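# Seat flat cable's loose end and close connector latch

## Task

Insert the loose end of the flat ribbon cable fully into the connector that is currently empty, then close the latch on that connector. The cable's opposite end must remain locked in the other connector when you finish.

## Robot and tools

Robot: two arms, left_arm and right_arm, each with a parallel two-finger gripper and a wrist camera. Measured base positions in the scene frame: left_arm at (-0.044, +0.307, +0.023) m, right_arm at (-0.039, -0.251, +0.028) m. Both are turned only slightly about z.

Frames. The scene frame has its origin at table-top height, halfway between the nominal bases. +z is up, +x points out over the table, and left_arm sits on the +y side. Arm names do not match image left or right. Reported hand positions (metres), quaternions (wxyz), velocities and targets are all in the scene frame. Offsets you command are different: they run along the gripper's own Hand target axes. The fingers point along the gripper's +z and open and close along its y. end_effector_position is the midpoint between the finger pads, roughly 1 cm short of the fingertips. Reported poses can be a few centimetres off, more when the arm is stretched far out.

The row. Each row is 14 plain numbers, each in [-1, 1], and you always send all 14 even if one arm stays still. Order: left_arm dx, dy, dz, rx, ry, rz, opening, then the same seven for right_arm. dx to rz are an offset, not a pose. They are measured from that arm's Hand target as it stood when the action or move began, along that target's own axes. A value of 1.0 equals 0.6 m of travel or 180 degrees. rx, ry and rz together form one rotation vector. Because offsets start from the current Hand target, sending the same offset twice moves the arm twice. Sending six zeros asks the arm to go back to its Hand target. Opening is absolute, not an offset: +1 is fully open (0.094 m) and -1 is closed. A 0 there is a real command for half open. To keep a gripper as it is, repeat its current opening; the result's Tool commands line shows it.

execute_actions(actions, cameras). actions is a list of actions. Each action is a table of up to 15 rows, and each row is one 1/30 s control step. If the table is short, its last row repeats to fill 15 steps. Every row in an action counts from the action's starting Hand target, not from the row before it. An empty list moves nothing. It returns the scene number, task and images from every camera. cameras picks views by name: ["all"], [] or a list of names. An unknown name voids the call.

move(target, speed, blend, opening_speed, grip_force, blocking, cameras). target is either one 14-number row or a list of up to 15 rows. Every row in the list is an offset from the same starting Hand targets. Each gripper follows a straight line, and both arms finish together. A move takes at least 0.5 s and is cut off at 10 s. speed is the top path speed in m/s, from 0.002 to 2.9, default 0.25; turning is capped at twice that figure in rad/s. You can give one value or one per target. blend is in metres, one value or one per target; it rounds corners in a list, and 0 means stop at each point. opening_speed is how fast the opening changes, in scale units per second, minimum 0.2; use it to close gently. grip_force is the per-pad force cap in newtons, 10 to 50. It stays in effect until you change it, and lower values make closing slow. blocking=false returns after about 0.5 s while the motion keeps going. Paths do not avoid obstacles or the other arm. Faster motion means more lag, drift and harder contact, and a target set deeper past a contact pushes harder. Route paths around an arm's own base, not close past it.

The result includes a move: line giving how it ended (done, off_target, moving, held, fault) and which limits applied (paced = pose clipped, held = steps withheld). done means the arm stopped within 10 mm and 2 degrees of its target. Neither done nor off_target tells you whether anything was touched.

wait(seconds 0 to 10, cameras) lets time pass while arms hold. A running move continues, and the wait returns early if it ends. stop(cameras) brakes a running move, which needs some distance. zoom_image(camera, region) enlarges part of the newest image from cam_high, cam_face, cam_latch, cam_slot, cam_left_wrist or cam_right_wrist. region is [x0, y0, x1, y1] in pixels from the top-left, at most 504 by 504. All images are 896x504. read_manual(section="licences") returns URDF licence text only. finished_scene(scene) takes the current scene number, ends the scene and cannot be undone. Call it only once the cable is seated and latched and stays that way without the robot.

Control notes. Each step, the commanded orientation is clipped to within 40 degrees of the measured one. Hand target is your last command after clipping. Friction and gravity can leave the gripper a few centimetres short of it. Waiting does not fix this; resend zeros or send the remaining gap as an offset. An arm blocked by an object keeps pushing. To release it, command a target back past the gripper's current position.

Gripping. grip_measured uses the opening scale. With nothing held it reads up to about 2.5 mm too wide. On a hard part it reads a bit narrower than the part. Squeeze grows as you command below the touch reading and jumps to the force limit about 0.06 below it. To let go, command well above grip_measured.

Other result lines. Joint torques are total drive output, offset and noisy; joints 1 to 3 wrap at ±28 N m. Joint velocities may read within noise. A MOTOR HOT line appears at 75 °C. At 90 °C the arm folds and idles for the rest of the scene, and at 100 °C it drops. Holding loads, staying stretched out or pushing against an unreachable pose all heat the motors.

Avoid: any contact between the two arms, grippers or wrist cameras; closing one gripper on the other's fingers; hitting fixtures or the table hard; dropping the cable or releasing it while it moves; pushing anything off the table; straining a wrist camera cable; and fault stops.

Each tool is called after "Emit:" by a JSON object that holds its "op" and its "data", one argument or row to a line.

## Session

Scene 1 done. Now look at scene 2.

Emit:
{"op": "execute_actions", "data": {
  "actions": [],
  "cameras": ["all"]
}}

Scene clock: 0.00 s.
left_arm: end_effector_position=(+0.2255, +0.1910, +0.4409) grip_measured=+1.000 end_effector_quat_wxyz=(+0.727, +0.152, +0.662, -0.097) | right_arm: end_effector_position=(+0.2401, -0.1383, +0.3887) grip_measured=+1.000 end_effector_quat_wxyz=(+0.572, -0.009, +0.764, +0.298)
Joint positions: left_arm=[-0.463 0.695 0.91 -0.139 -0.136 0.104 0.094] | right_arm=[0.201 0.752 0.939 -0.363 -0.264 0.422 0.094]
Joint velocities: within noise
Joint torques (N m): no reading
Heat: left arm: 29 °C; right arm: 30 °C.
Hand target: left_arm +0.2224, +0.1927, +0.4506; +0.736, +0.149, +0.653, -0.100 | right_arm +0.2381, -0.1387, +0.3952; +0.578, -0.012, +0.759, +0.298
Tool commands: left_gripper/opening=+1.0 right_gripper/opening=+1.0
camera_calibration:
cam_slot: T_world_to_cam=[[-0.724613, 0.68855, 0.0288813, 0.119905], [0.417239, 0.471675, -0.776811, -0.0475106], [-0.548496, -0.550837, -0.629072, 0.340394], [0, 0, 0, 1]] pos_world=[0.293413, 0.127351, 0.173763]
cam_left_wrist: T_world_to_cam=[[-0.348559, -0.930689, -0.111015, 0.304817], [-0.280398, 0.21656, -0.935136, 0.47334], [0.894362, -0.294821, -0.336447, 0.0969265], [0, 0, 0, 1]] pos_world=[0.152283, 0.20976, 0.509087]
cam_right_wrist: T_world_to_cam=[[0.365556, -0.839393, -0.40223, -0.0515183], [-0.682631, 0.0520021, -0.728911, 0.490187], [0.632759, 0.541032, -0.553986, 0.22925], [0, 0, 0, 1]] pos_world=[0.20839, -0.192766, 0.463581]

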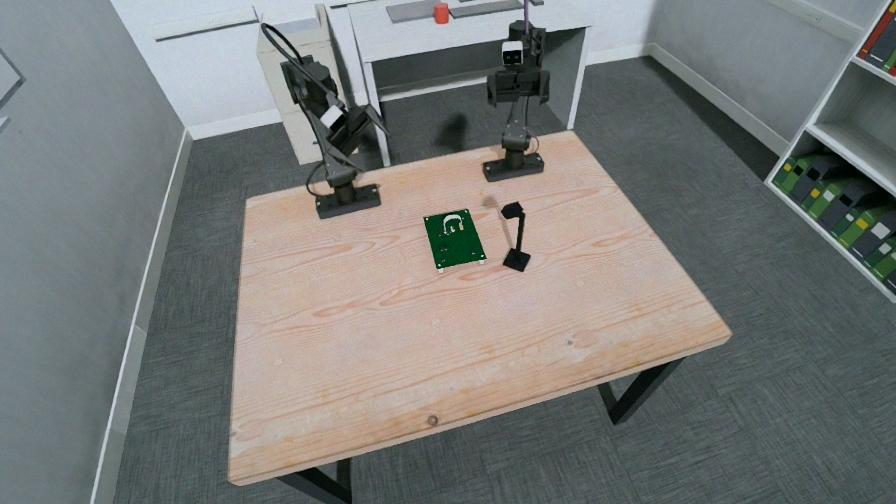

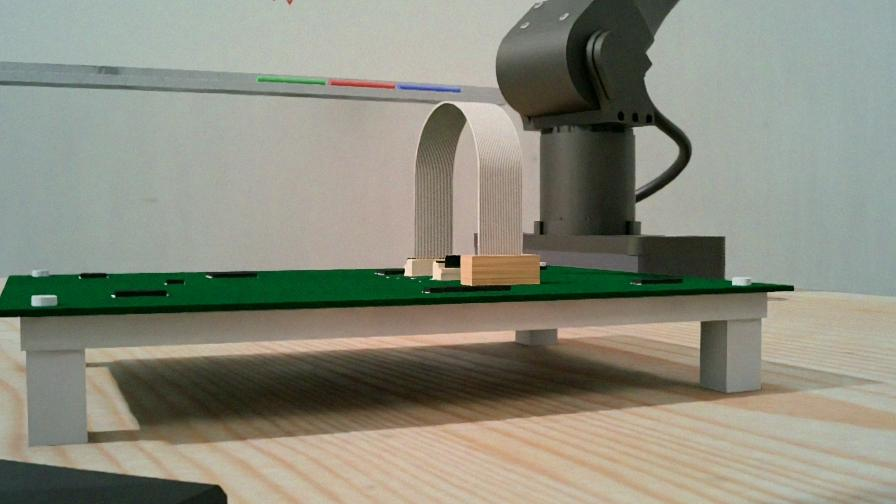

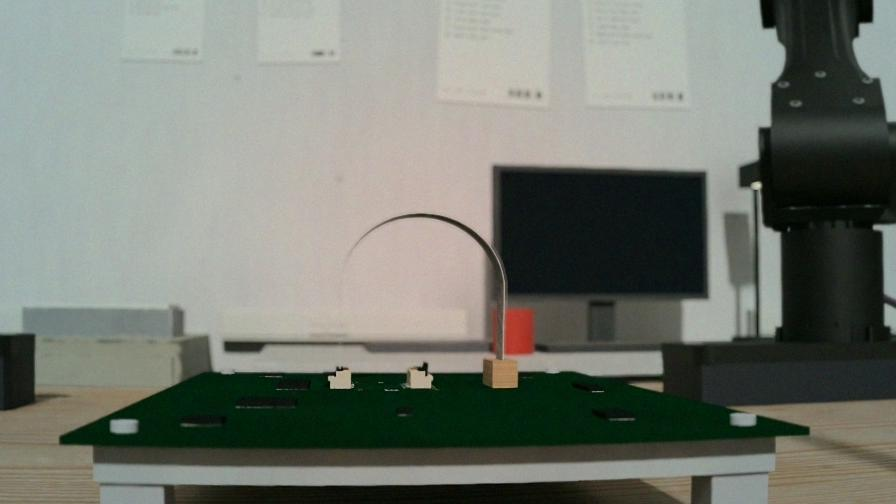

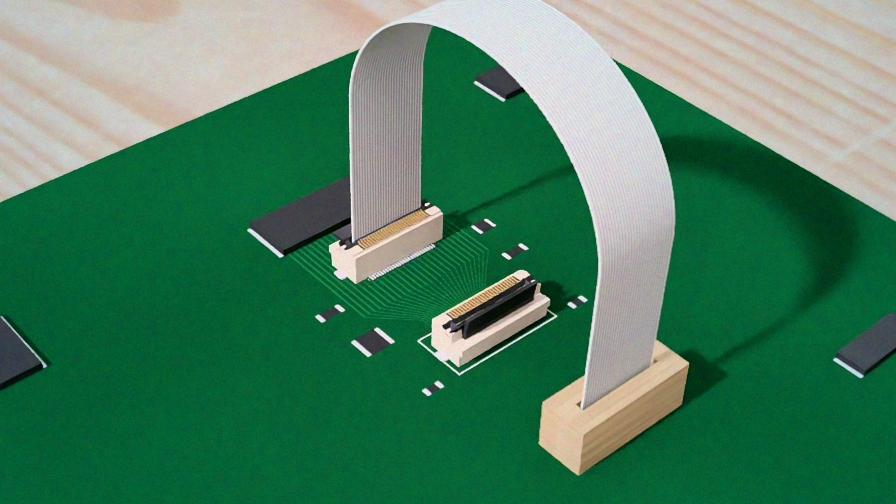

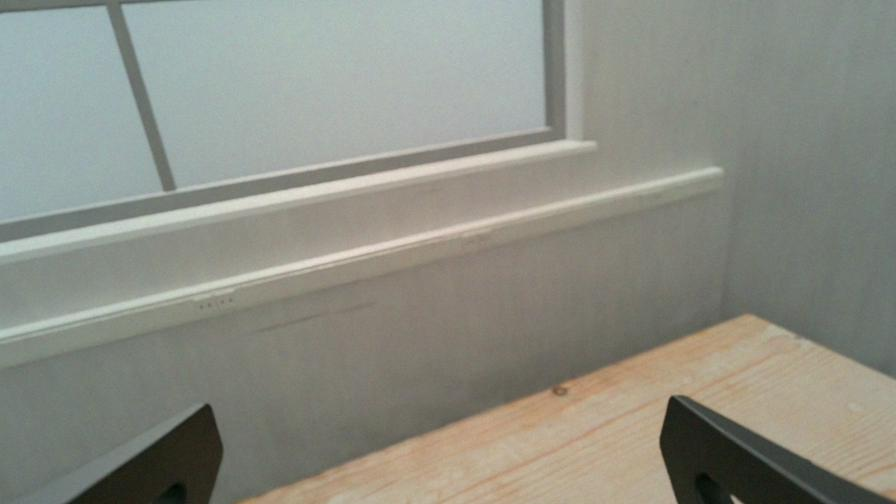

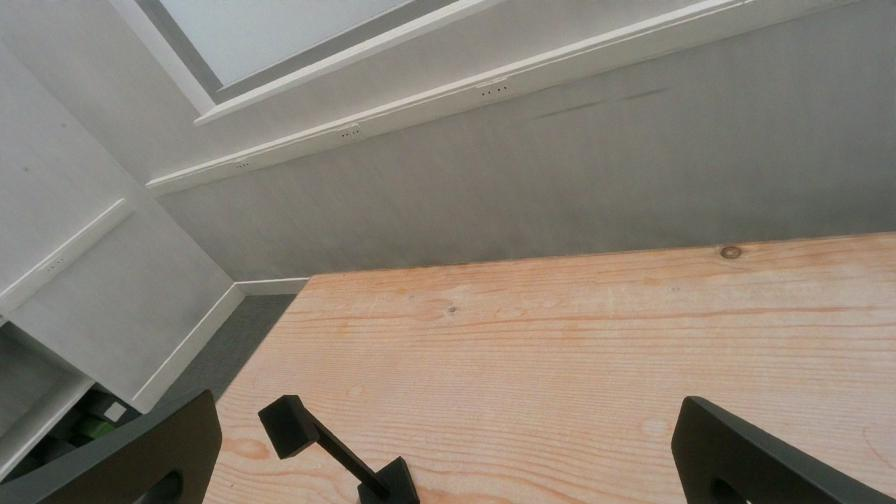

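Emit:
{"op": "zoom_image", "data": {
  "camera": "cam_latch",
  "region": [400, 340, 480, 400]
}}

Emit:
{"op": "zoom_image", "data": {
  "camera": "cam_latch",
  "region": [440, 320, 540, 400]
}}

Emit:
{"op": "zoom_image", "data": {
  "camera": "cam_slot",
  "region": [425, 250, 565, 370]
}}

Emit:
{"op": "zoom_image", "data": {
  "camera": "cam_slot",
  "region": [525, 320, 705, 480]
}}

Emit:
{"op": "zoom_image", "data": {
  "camera": "cam_face",
  "region": [380, 90, 580, 300]
}}

Scaled by 6.300 from the camera's 896x504 image, which has a finer 1280x720 frame.

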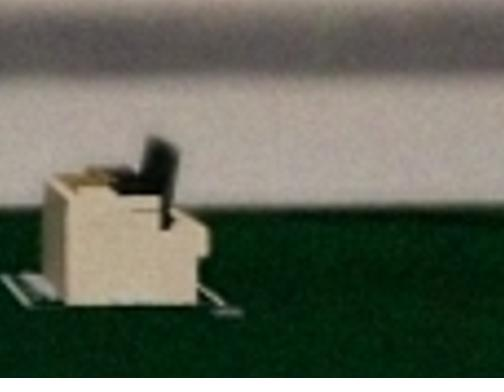

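Scaled by 5.040 from the camera's 896x504 image, which has a finer 1280x720 frame.

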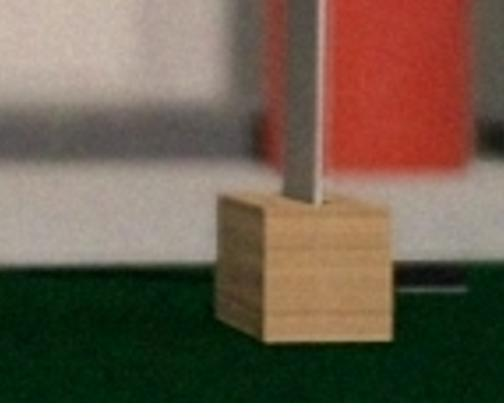

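Scaled by 3.600 from the camera's 896x504 image, which has a finer 1280x720 frame.

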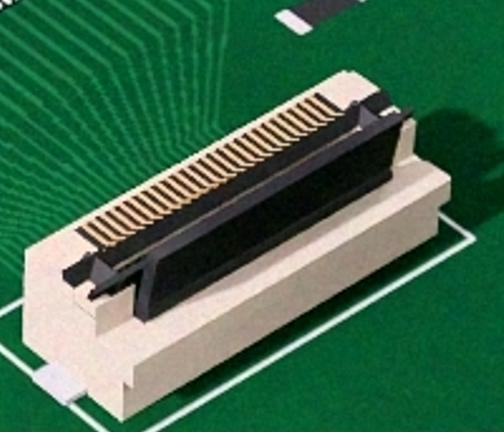

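Scaled by 2.800 from the camera's 896x504 image, which has a finer 1280x720 frame.

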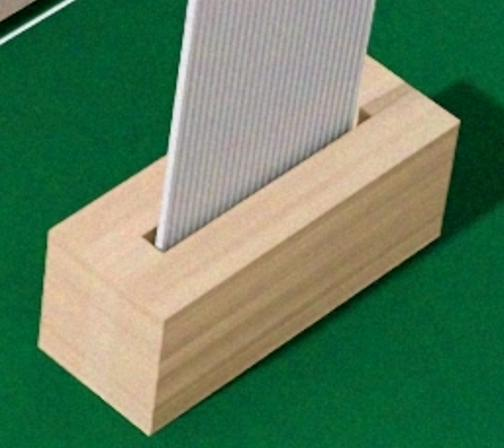

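Scaled by 2.400 from the camera's 896x504 image, which has a finer 1280x720 frame.

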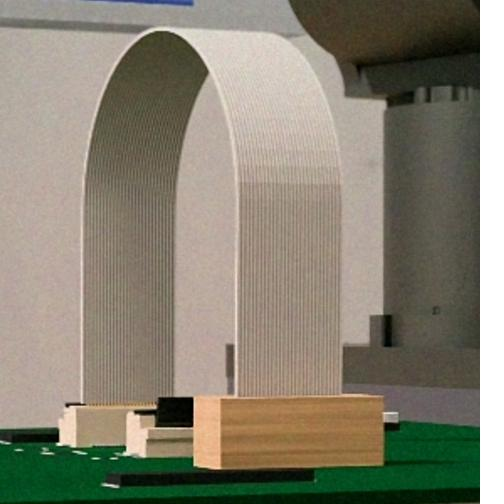

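Emit:
{"op": "move", "data": {
  "target": [0.5497,-0.336,-0.18,-0.0996,0.1638,-0.0343,-0.6,-0.1196,-0.3014,-0.1709,0,0,0,1],
  "speed": 0.25,
  "grip_force": 25,
  "cameras": ["cam_latch", "cam_slot", "cam_left_wrist", "cam_high"]
}}

Scene clock: 18.93 s.
left_arm: end_effector_position=(+0.0936, +0.0639, +0.0894) grip_measured=-0.597 end_effector_quat_wxyz=(+0.546, +0.025, +0.837, +0.010) | right_arm: end_effector_position=(+0.2378, -0.3567, +0.3866) grip_measured=+1.000 end_effector_quat_wxyz=(+0.570, -0.003, +0.764, +0.302)
Joint positions: left_arm=[-1.658 1.776 0.795 -0.828 -1.143 -1.784 0.019] | right_arm=[-1.032 1.333 1.41 -1.253 -1.388 -0.687 0.094]
Joint torques (N m): left_arm=[0.17 -5 7.72 -0.33 -0.68 -0.13] | right_arm=[-0.7 -2.74 9.77 0.72 -0.88 -0.15]
Heat: left arm: 29 °C; right arm: 31 °C.
Hand target: left_arm +0.0948, +0.0574, +0.0949; +0.554, +0.019, +0.833, +0.004 | right_arm +0.2380, -0.3586, +0.3950; +0.578, -0.012, +0.759, +0.298
Off the commanded pose: left_arm 0.009 m, 1 deg | right_arm 0.009 m, 2 deg.
grip_force (N): 25, 25
move: done
camera_calibration:
cam_slot: T_world_to_cam=[[-0.724613, 0.68855, 0.0288813, 0.119905], [0.417239, 0.471675, -0.776811, -0.0475106], [-0.548496, -0.550837, -0.629072, 0.340394], [0, 0, 0, 1]] pos_world=[0.293413, 0.127351, 0.173763]
cam_left_wrist: T_world_to_cam=[[-0.0457125, -0.99736, -0.0564274, 0.0725261], [-0.739791, 0.0717571, -0.669, 0.163643], [0.671282, 0.0111628, -0.741118, 0.0967746], [0, 0, 0, 1]] pos_world=[0.0594137, 0.0595118, 0.185291]
Images, in order (width x height): cam_high 896x504, cam_latch 896x504, cam_slot 896x504, cam_left_wrist 896x504.

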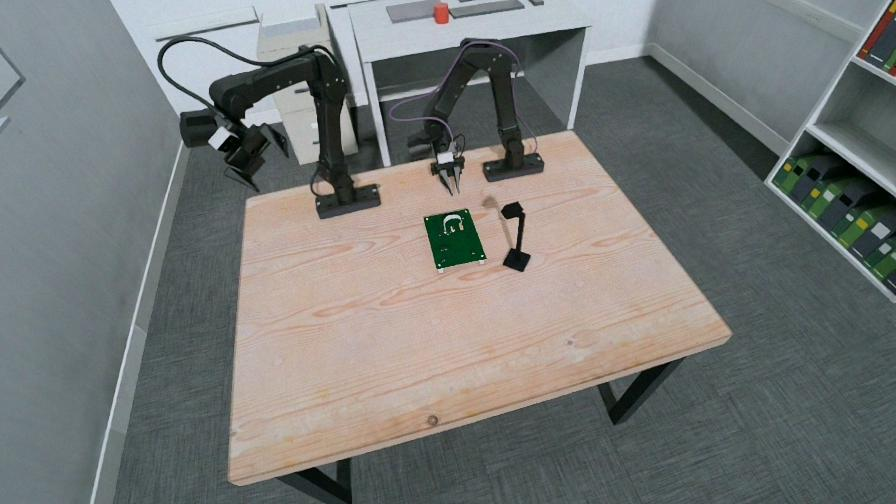

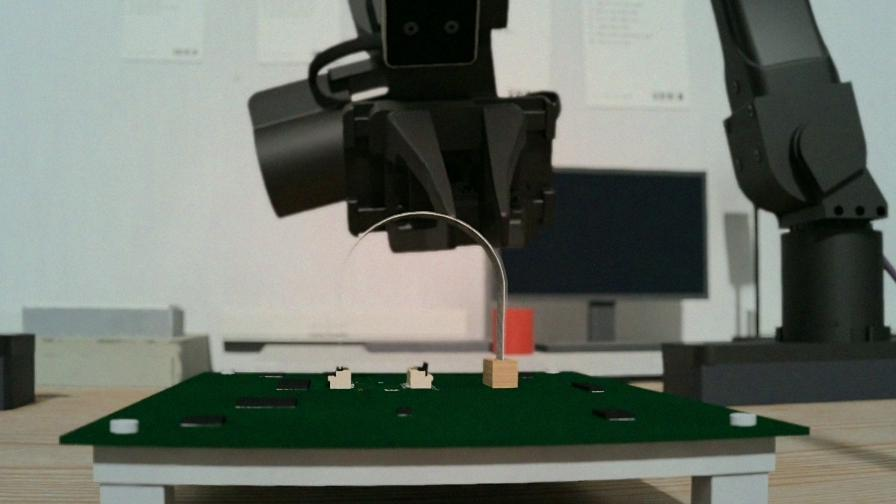

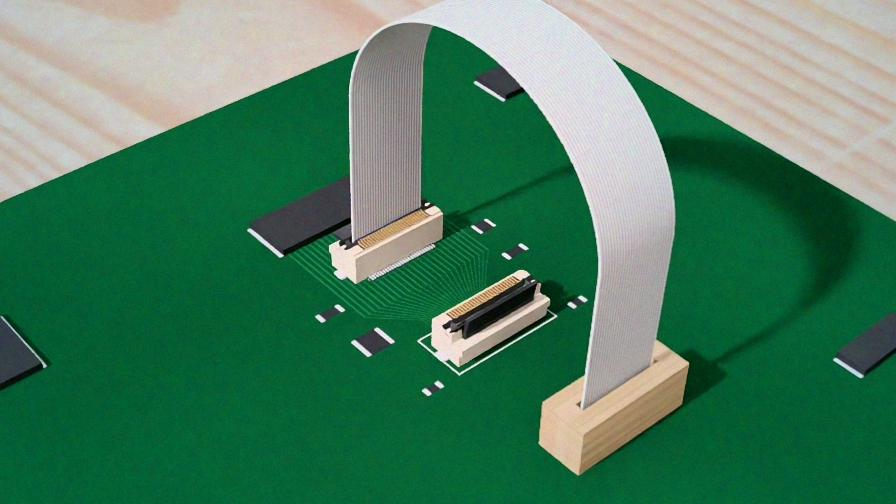

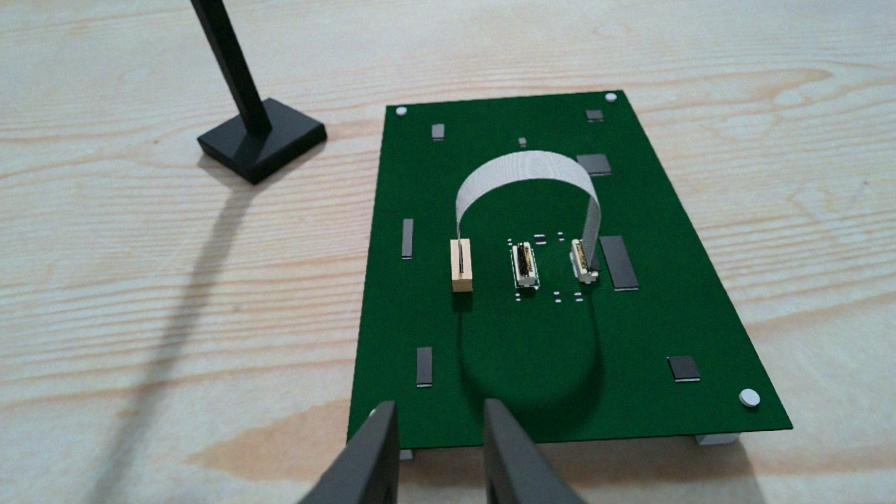

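Emit:
{"op": "move", "data": {
  "target": [-0.0053,-0.0096,0.1146,0,0,0,-0.6,0,0,0,0,0,0,1],
  "speed": 0.12,
  "cameras": ["cam_latch", "cam_slot", "cam_left_wrist"]
}}

Emit:
{"op": "zoom_image", "data": {
  "camera": "cam_latch",
  "region": [420, 280, 560, 400]
}}

Scene clock: 22.30 s.
left_arm: end_effector_position=(+0.1565, +0.0484, +0.0633) grip_measured=-0.597 end_effector_quat_wxyz=(+0.546, +0.029, +0.838, +0.011) | right_arm: end_effector_position=(+0.2379, -0.3568, +0.3866) grip_measured=+1.000 end_effector_quat_wxyz=(+0.570, -0.003, +0.764, +0.302)
Joint positions: left_arm=[-1.407 1.795 0.664 -0.121 -1.131 -1.167 0.019] | right_arm=[-1.032 1.333 1.41 -1.253 -1.388 -0.687 0.094]
Joint torques (N m): left_arm=[0.53 -8.12 4.08 0.81 -0.64 0.03] | right_arm=[-0.66 -2.71 9.77 0.72 -0.88 -0.15]
Heat: left arm: 29 °C; right arm: 31 °C.
Hand target: left_arm +0.1593, +0.0505, +0.0711; +0.554, +0.019, +0.833, +0.004 | right_arm +0.2381, -0.3587, +0.3950; +0.578, -0.012, +0.759, +0.298
Off the commanded pose: left_arm 0.009 m, 2 deg | right_arm 0.009 m, 2 deg.
grip_force (N): 25, 25
move: done
camera_calibration:
cam_slot: T_world_to_cam=[[-0.724613, 0.68855, 0.0288813, 0.119905], [0.417239, 0.471675, -0.776811, -0.0475106], [-0.548496, -0.550837, -0.629072, 0.340394], [0, 0, 0, 1]] pos_world=[0.293413, 0.127351, 0.173763]
cam_left_wrist: T_world_to_cam=[[-0.0502766, -0.996771, -0.0626026, 0.0595925], [-0.740716, 0.0792604, -0.667126, 0.193499], [0.669934, 0.0128299, -0.742309, 0.0355337], [0, 0, 0, 1]] pos_world=[0.122519, 0.0436074, 0.159196]
Images, in order (width x height): cam_latch 896x504, cam_slot 896x504, cam_left_wrist 896x504.

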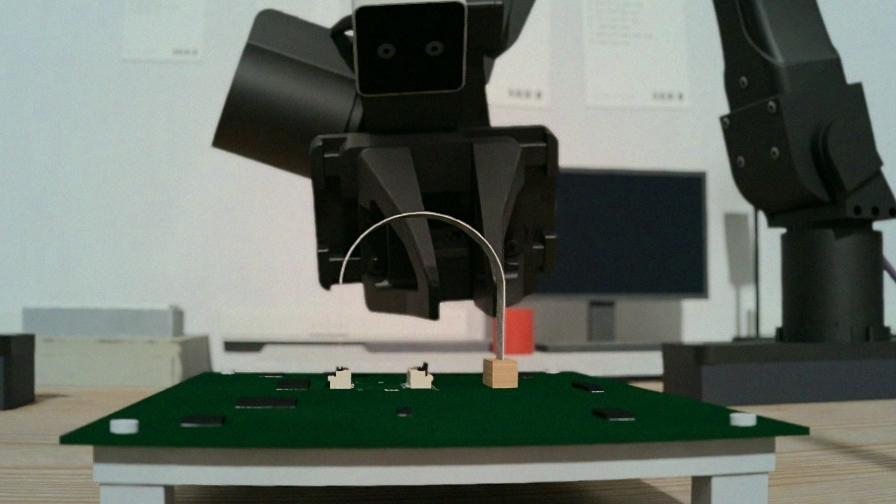

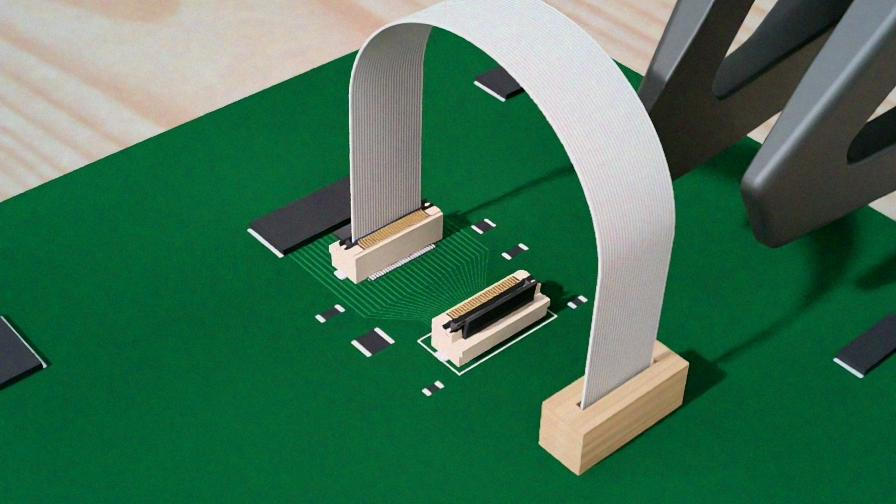

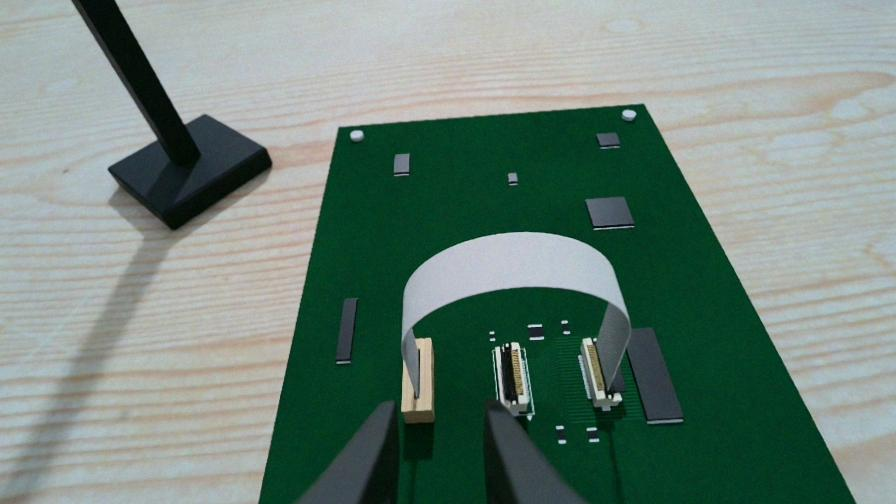

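Scaled by 3.600 from the camera's 896x504 image, which has a finer 1280x720 frame.

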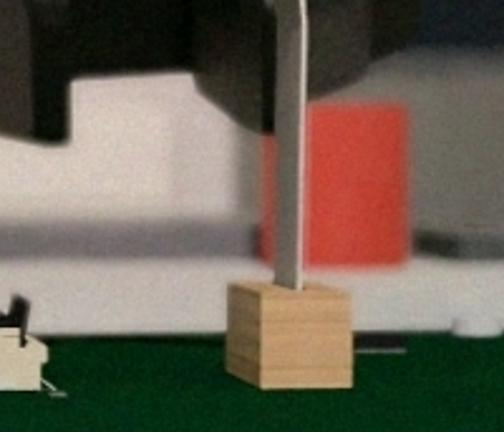

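Emit:
{"op": "move", "data": {
  "target": [-0.0026,0.0134,-0.0015,0,0,0,-0.6,0,0,0,0,0,0,1],
  "speed": 0.05,
  "cameras": ["cam_latch", "cam_left_wrist"]
}}

Emit:
{"op": "zoom_image", "data": {
  "camera": "cam_latch",
  "region": [420, 280, 560, 400]
}}

Scene clock: 24.00 s.
left_arm: end_effector_position=(+0.1569, +0.0569, +0.0645) grip_measured=-0.597 end_effector_quat_wxyz=(+0.545, +0.029, +0.838, +0.013) | right_arm: end_effector_position=(+0.2379, -0.3568, +0.3866) grip_measured=+1.000 end_effector_quat_wxyz=(+0.570, -0.003, +0.764, +0.302)
Joint positions: left_arm=[-1.401 1.766 0.631 -0.112 -1.129 -1.157 0.019] | right_arm=[-1.032 1.333 1.41 -1.253 -1.388 -0.687 0.094]
Joint torques (N m): left_arm=[0.39 -8.16 4.08 0.82 -0.65 0.02] | right_arm=[-0.7 -2.69 9.8 0.71 -0.9 -0.15]
Heat: left arm: 29 °C; right arm: 31 °C.
Hand target: left_arm +0.1592, +0.0585, +0.0730; +0.553, +0.019, +0.833, +0.004 | right_arm +0.2381, -0.3587, +0.3950; +0.578, -0.012, +0.759, +0.298
Off the commanded pose: left_arm 0.009 m, 2 deg | right_arm 0.009 m, 2 deg.
grip_force (N): 25, 25
move: done
camera_calibration:
cam_left_wrist: T_world_to_cam=[[-0.0488882, -0.996613, -0.0661201, 0.0681402], [-0.74117, 0.0805741, -0.666465, 0.193913], [0.669535, 0.0164239, -0.742599, 0.035896], [0, 0, 0, 1]] pos_world=[0.12302, 0.0516955, 0.160398]
Images, in order (width x height): cam_latch 896x504, cam_left_wrist 896x504.

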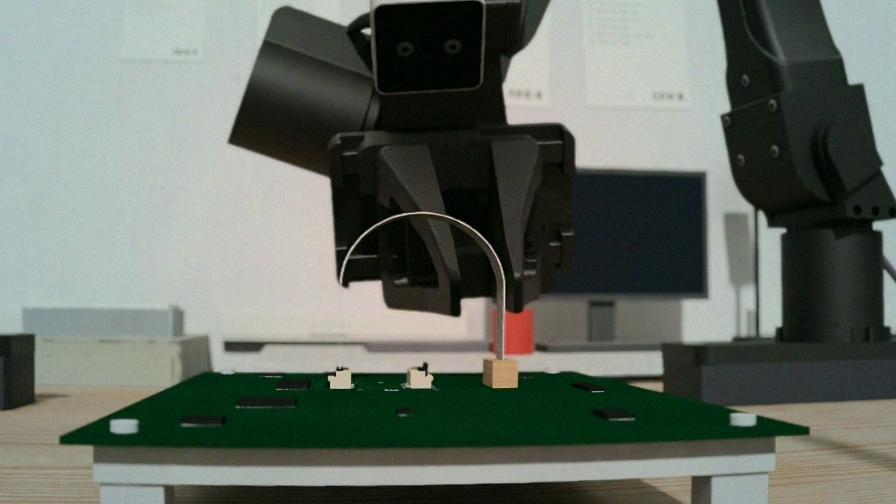

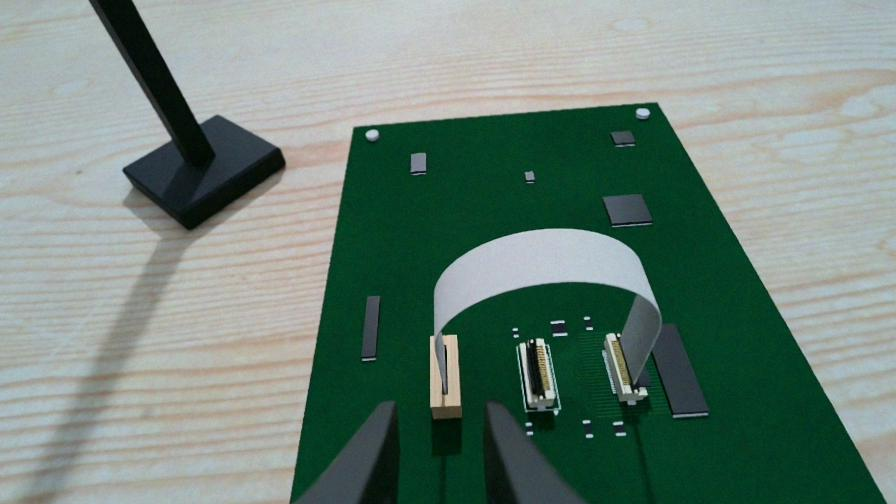

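Scaled by 3.600 from the camera's 896x504 image, which has a finer 1280x720 frame.

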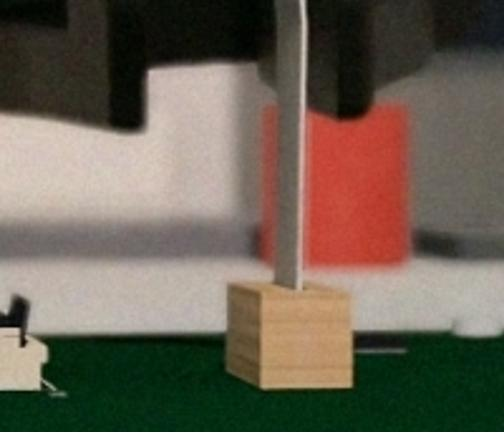

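Emit:
{"op": "move", "data": {
  "target": [0,0.0006,0.0333,0,0,0,-0.6,0,0,0,0,0,0,1],
  "speed": 0.05,
  "cameras": ["cam_latch", "cam_slot", "cam_left_wrist"]
}}

Emit:
{"op": "zoom_image", "data": {
  "camera": "cam_latch",
  "region": [420, 280, 560, 400]
}}

Scene clock: 30.10 s.
left_arm: end_effector_position=(+0.1762, +0.0549, +0.0644) grip_measured=-0.597 end_effector_quat_wxyz=(+0.548, +0.022, +0.836, +0.001) | right_arm: end_effector_position=(+0.2379, -0.3568, +0.3866) grip_measured=+1.000 end_effector_quat_wxyz=(+0.570, -0.003, +0.764, +0.302)
Joint positions: left_arm=[-1.327 1.766 0.594 0.092 -1.102 -1.002 0.019] | right_arm=[-1.032 1.333 1.41 -1.253 -1.388 -0.687 0.094]
Joint torques (N m): left_arm=[0.28 -5.9 4.05 1.06 -0.56 0.05] | right_arm=[-0.65 -2.73 9.74 0.72 -0.87 -0.15]
Heat: left arm: 29 °C; right arm: 32 °C.
Hand target: left_arm +0.1777, +0.0586, +0.0653; +0.554, +0.019, +0.833, +0.004 | right_arm +0.2381, -0.3587, +0.3950; +0.578, -0.012, +0.759, +0.298
Off the commanded pose: left_arm 0.004 m, 1 deg | right_arm 0.009 m, 2 deg.
grip_force (N): 25, 25
move: done
camera_calibration:
cam_slot: T_world_to_cam=[[-0.724613, 0.68855, 0.0288813, 0.119905], [0.417239, 0.471675, -0.776811, -0.0475106], [-0.548496, -0.550837, -0.629072, 0.340394], [0, 0, 0, 1]] pos_world=[0.293413, 0.127351, 0.173763]
cam_left_wrist: T_world_to_cam=[[-0.0486927, -0.998055, -0.0389171, 0.0653975], [-0.736934, 0.0621992, -0.673097, 0.209053], [0.674208, -0.00409553, -0.73853, 0.0230468], [0, 0, 0, 1]] pos_world=[0.141705, 0.0523617, 0.160279]
Images, in order (width x height): cam_latch 896x504, cam_slot 896x504, cam_left_wrist 896x504.

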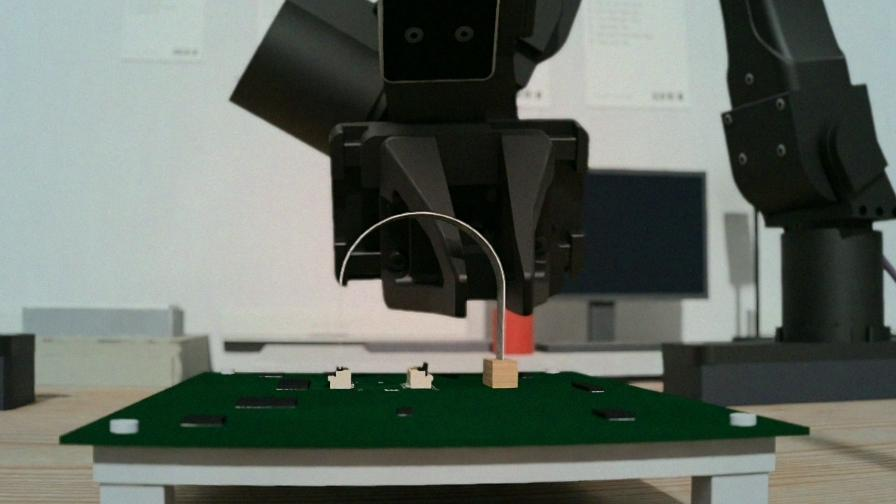

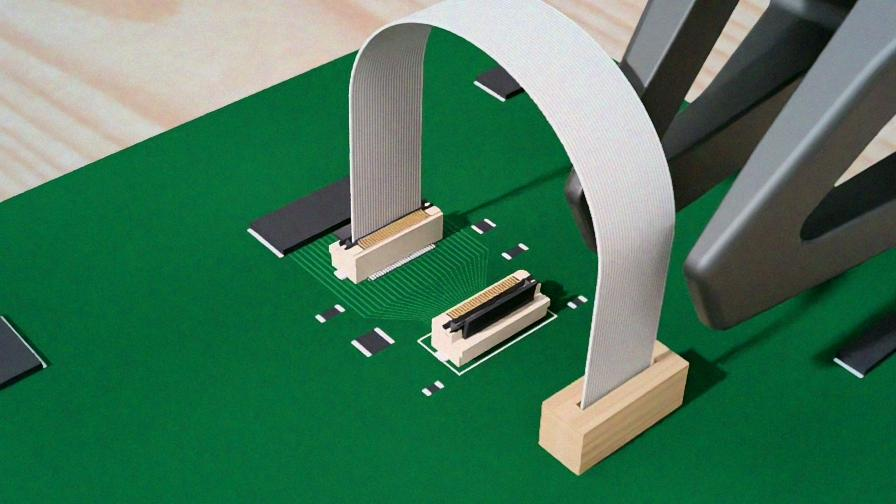

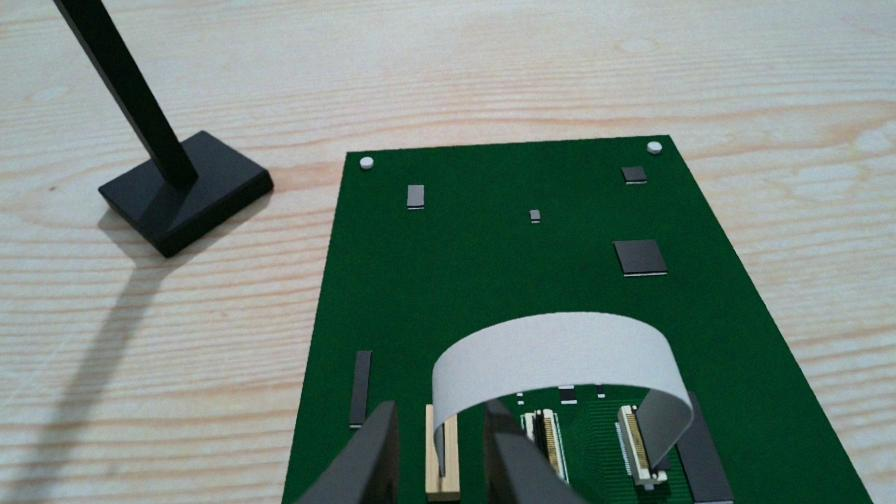

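Scaled by 3.600 from the camera's 896x504 image, which has a finer 1280x720 frame.

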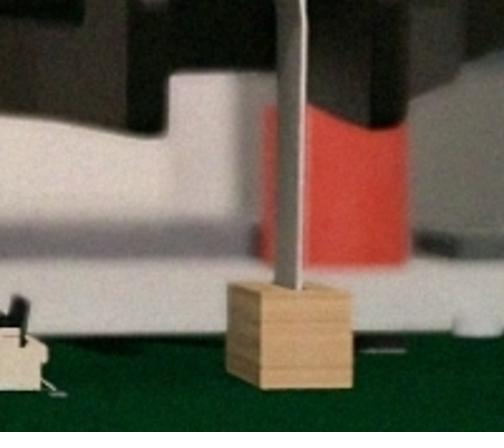

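Emit:
{"op": "move", "data": {
  "target": [0.0098,0.0026,0.0217,0,0,0,-0.6,0,0,0,0,0,0,1],
  "speed": 0.03,
  "cameras": ["cam_latch", "cam_slot", "cam_left_wrist"]
}}

Emit:
{"op": "zoom_image", "data": {
  "camera": "cam_latch",
  "region": [450, 290, 550, 400]
}}

Emit:
{"op": "zoom_image", "data": {
  "camera": "cam_slot",
  "region": [525, 280, 725, 480]
}}

Scene clock: 32.27 s.
left_arm: end_effector_position=(+0.1861, +0.0554, +0.0570) grip_measured=-0.597 end_effector_quat_wxyz=(+0.550, +0.019, +0.835, -0.003) | right_arm: end_effector_position=(+0.2379, -0.3568, +0.3866) grip_measured=+1.000 end_effector_quat_wxyz=(+0.570, -0.003, +0.764, +0.302)
Joint positions: left_arm=[-1.289 1.8 0.567 0.231 -1.083 -0.927 0.019] | right_arm=[-1.032 1.333 1.41 -1.253 -1.388 -0.687 0.094]
Joint torques (N m): left_arm=[0.36 -5.24 3.9 1.18 -0.54 0.03] | right_arm=[-0.7 -2.7 9.73 0.73 -0.86 -0.15]
Heat: left arm: 29 °C; right arm: 32 °C.
Hand target: left_arm +0.1874, +0.0601, +0.0549; +0.553, +0.019, +0.833, +0.004 | right_arm +0.2381, -0.3587, +0.3950; +0.578, -0.012, +0.759, +0.298
Off the commanded pose: left_arm 0.005 m, 1 deg | right_arm 0.009 m, 2 deg.
grip_force (N): 25, 25
move: done
camera_calibration:
cam_slot: T_world_to_cam=[[-0.724613, 0.68855, 0.0288813, 0.119905], [0.417239, 0.471675, -0.776811, -0.0475106], [-0.548496, -0.550837, -0.629072, 0.340394], [0, 0, 0, 1]] pos_world=[0.293413, 0.127351, 0.173763]
cam_left_wrist: T_world_to_cam=[[-0.0497259, -0.998331, -0.0293602, 0.0657016], [-0.734391, 0.056471, -0.676373, 0.211328], [0.676903, -0.0120714, -0.735974, 0.0107378], [0, 0, 0, 1]] pos_world=[0.151196, 0.0537877, 0.152768]
Images, in order (width x height): cam_latch 896x504, cam_slot 896x504, cam_left_wrist 896x504.

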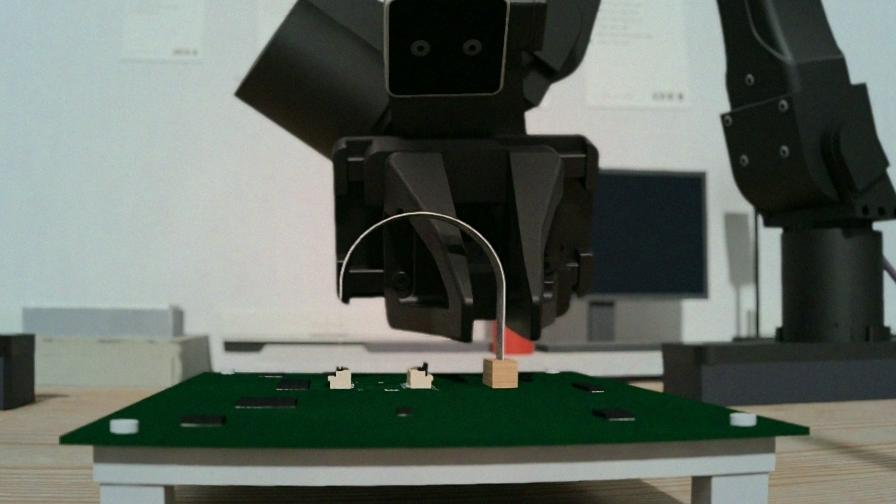

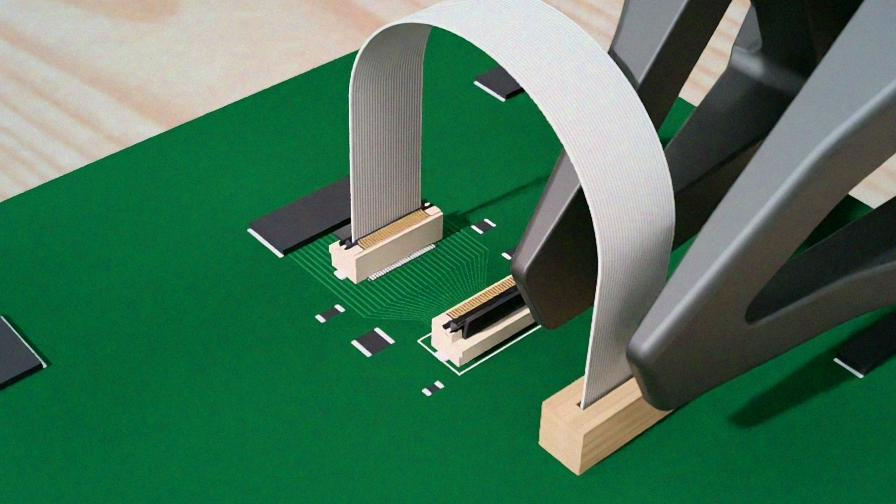

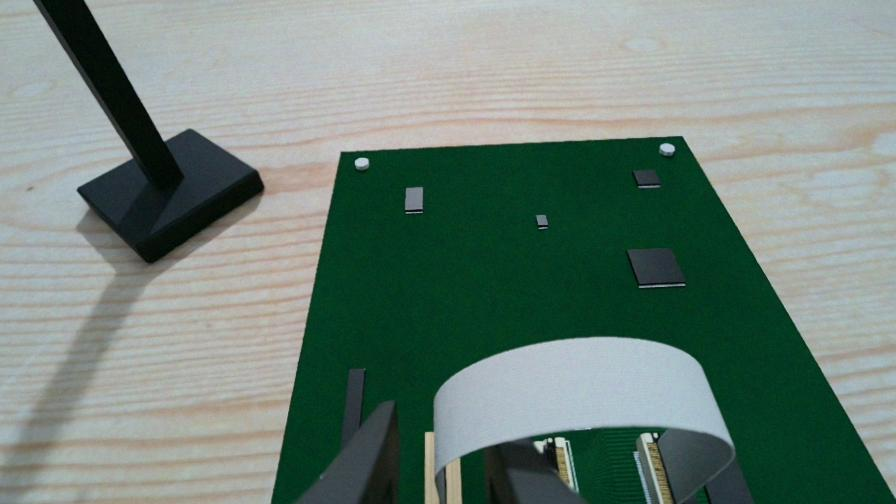

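Scaled by 4.582 from the camera's 896x504 image, which has a finer 1280x720 frame.

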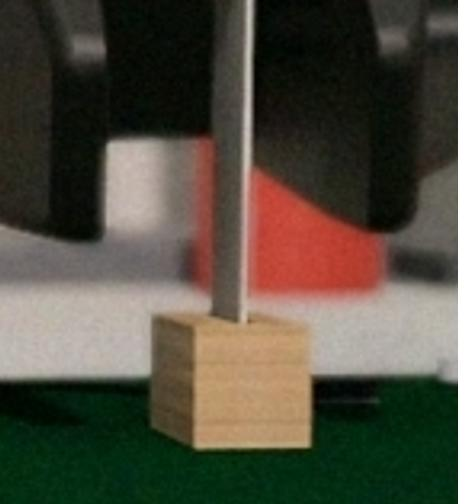

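Scaled by 2.520 from the camera's 896x504 image, which has a finer 1280x720 frame.

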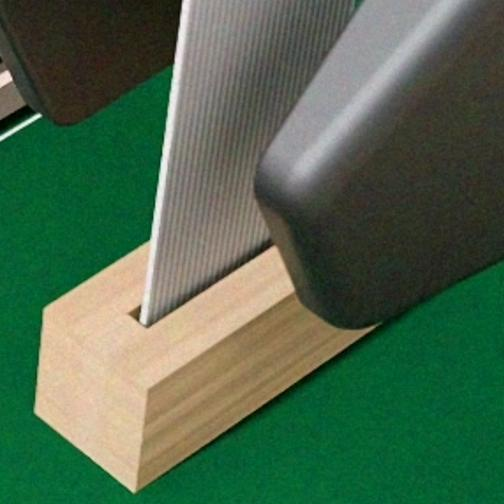

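Emit:
{"op": "move", "data": {
  "target": [0.0046,-0.0006,0.0019,0,0,0,-0.6,0,0,0,0,0,0,1],
  "speed": 0.02,
  "cameras": ["cam_latch", "cam_slot"]
}}

Emit:
{"op": "zoom_image", "data": {
  "camera": "cam_latch",
  "region": [450, 290, 550, 400]
}}

Emit:
{"op": "zoom_image", "data": {
  "camera": "cam_slot",
  "region": [525, 280, 725, 480]
}}

Scene clock: 34.07 s.
left_arm: end_effector_position=(+0.1863, +0.0545, +0.0545) grip_measured=-0.597 end_effector_quat_wxyz=(+0.550, +0.019, +0.835, -0.004) | right_arm: end_effector_position=(+0.2379, -0.3568, +0.3866) grip_measured=+1.000 end_effector_quat_wxyz=(+0.570, -0.003, +0.764, +0.302)
Joint positions: left_arm=[-1.289 1.814 0.567 0.246 -1.083 -0.927 0.019] | right_arm=[-1.032 1.333 1.41 -1.253 -1.388 -0.687 0.094]
Joint torques (N m): left_arm=[0.35 -5.27 3.73 1.2 -0.55 0.04] | right_arm=[-0.66 -2.74 9.78 0.73 -0.9 -0.14]
Heat: left arm: 29 °C; right arm: 32 °C.
Hand target: left_arm +0.1874, +0.0598, +0.0520; +0.554, +0.019, +0.833, +0.004 | right_arm +0.2381, -0.3587, +0.3950; +0.578, -0.012, +0.759, +0.298
Off the commanded pose: left_arm 0.006 m, 1 deg | right_arm 0.009 m, 2 deg.
grip_force (N): 25, 25
move: done
camera_calibration:
cam_slot: T_world_to_cam=[[-0.724613, 0.68855, 0.0288813, 0.119905], [0.417239, 0.471675, -0.776811, -0.0475106], [-0.548496, -0.550837, -0.629072, 0.340394], [0, 0, 0, 1]] pos_world=[0.293413, 0.127351, 0.173763]
Images, in order (width x height): cam_latch 896x504, cam_slot 896x504.

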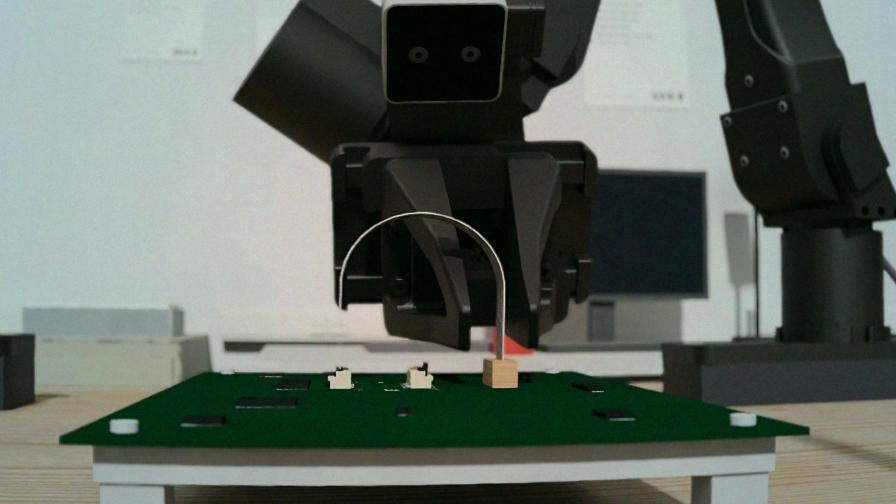

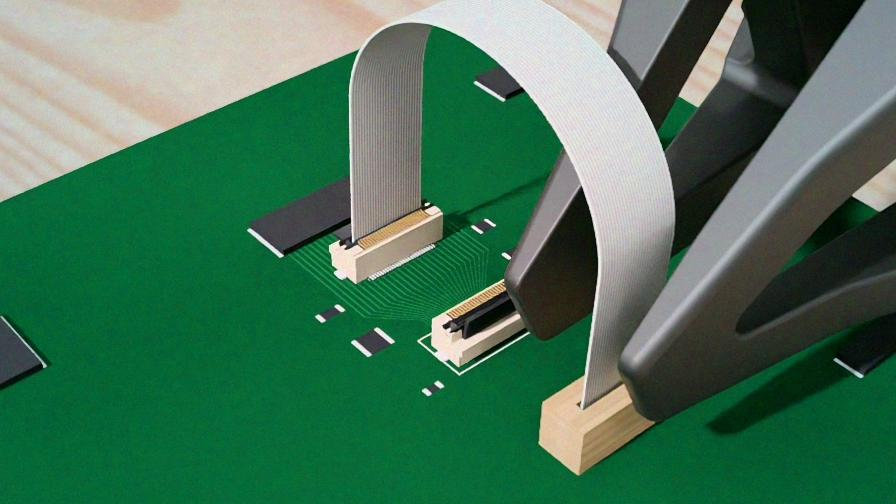

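Scaled by 4.582 from the camera's 896x504 image, which has a finer 1280x720 frame.

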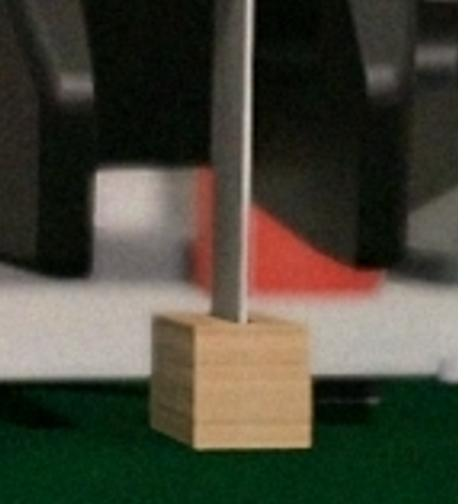

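Scaled by 2.520 from the camera's 896x504 image, which has a finer 1280x720 frame.

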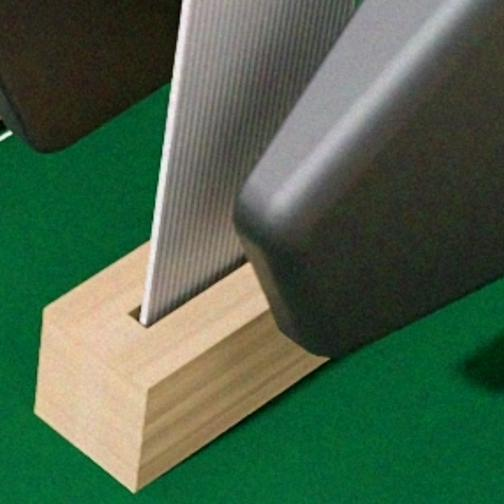

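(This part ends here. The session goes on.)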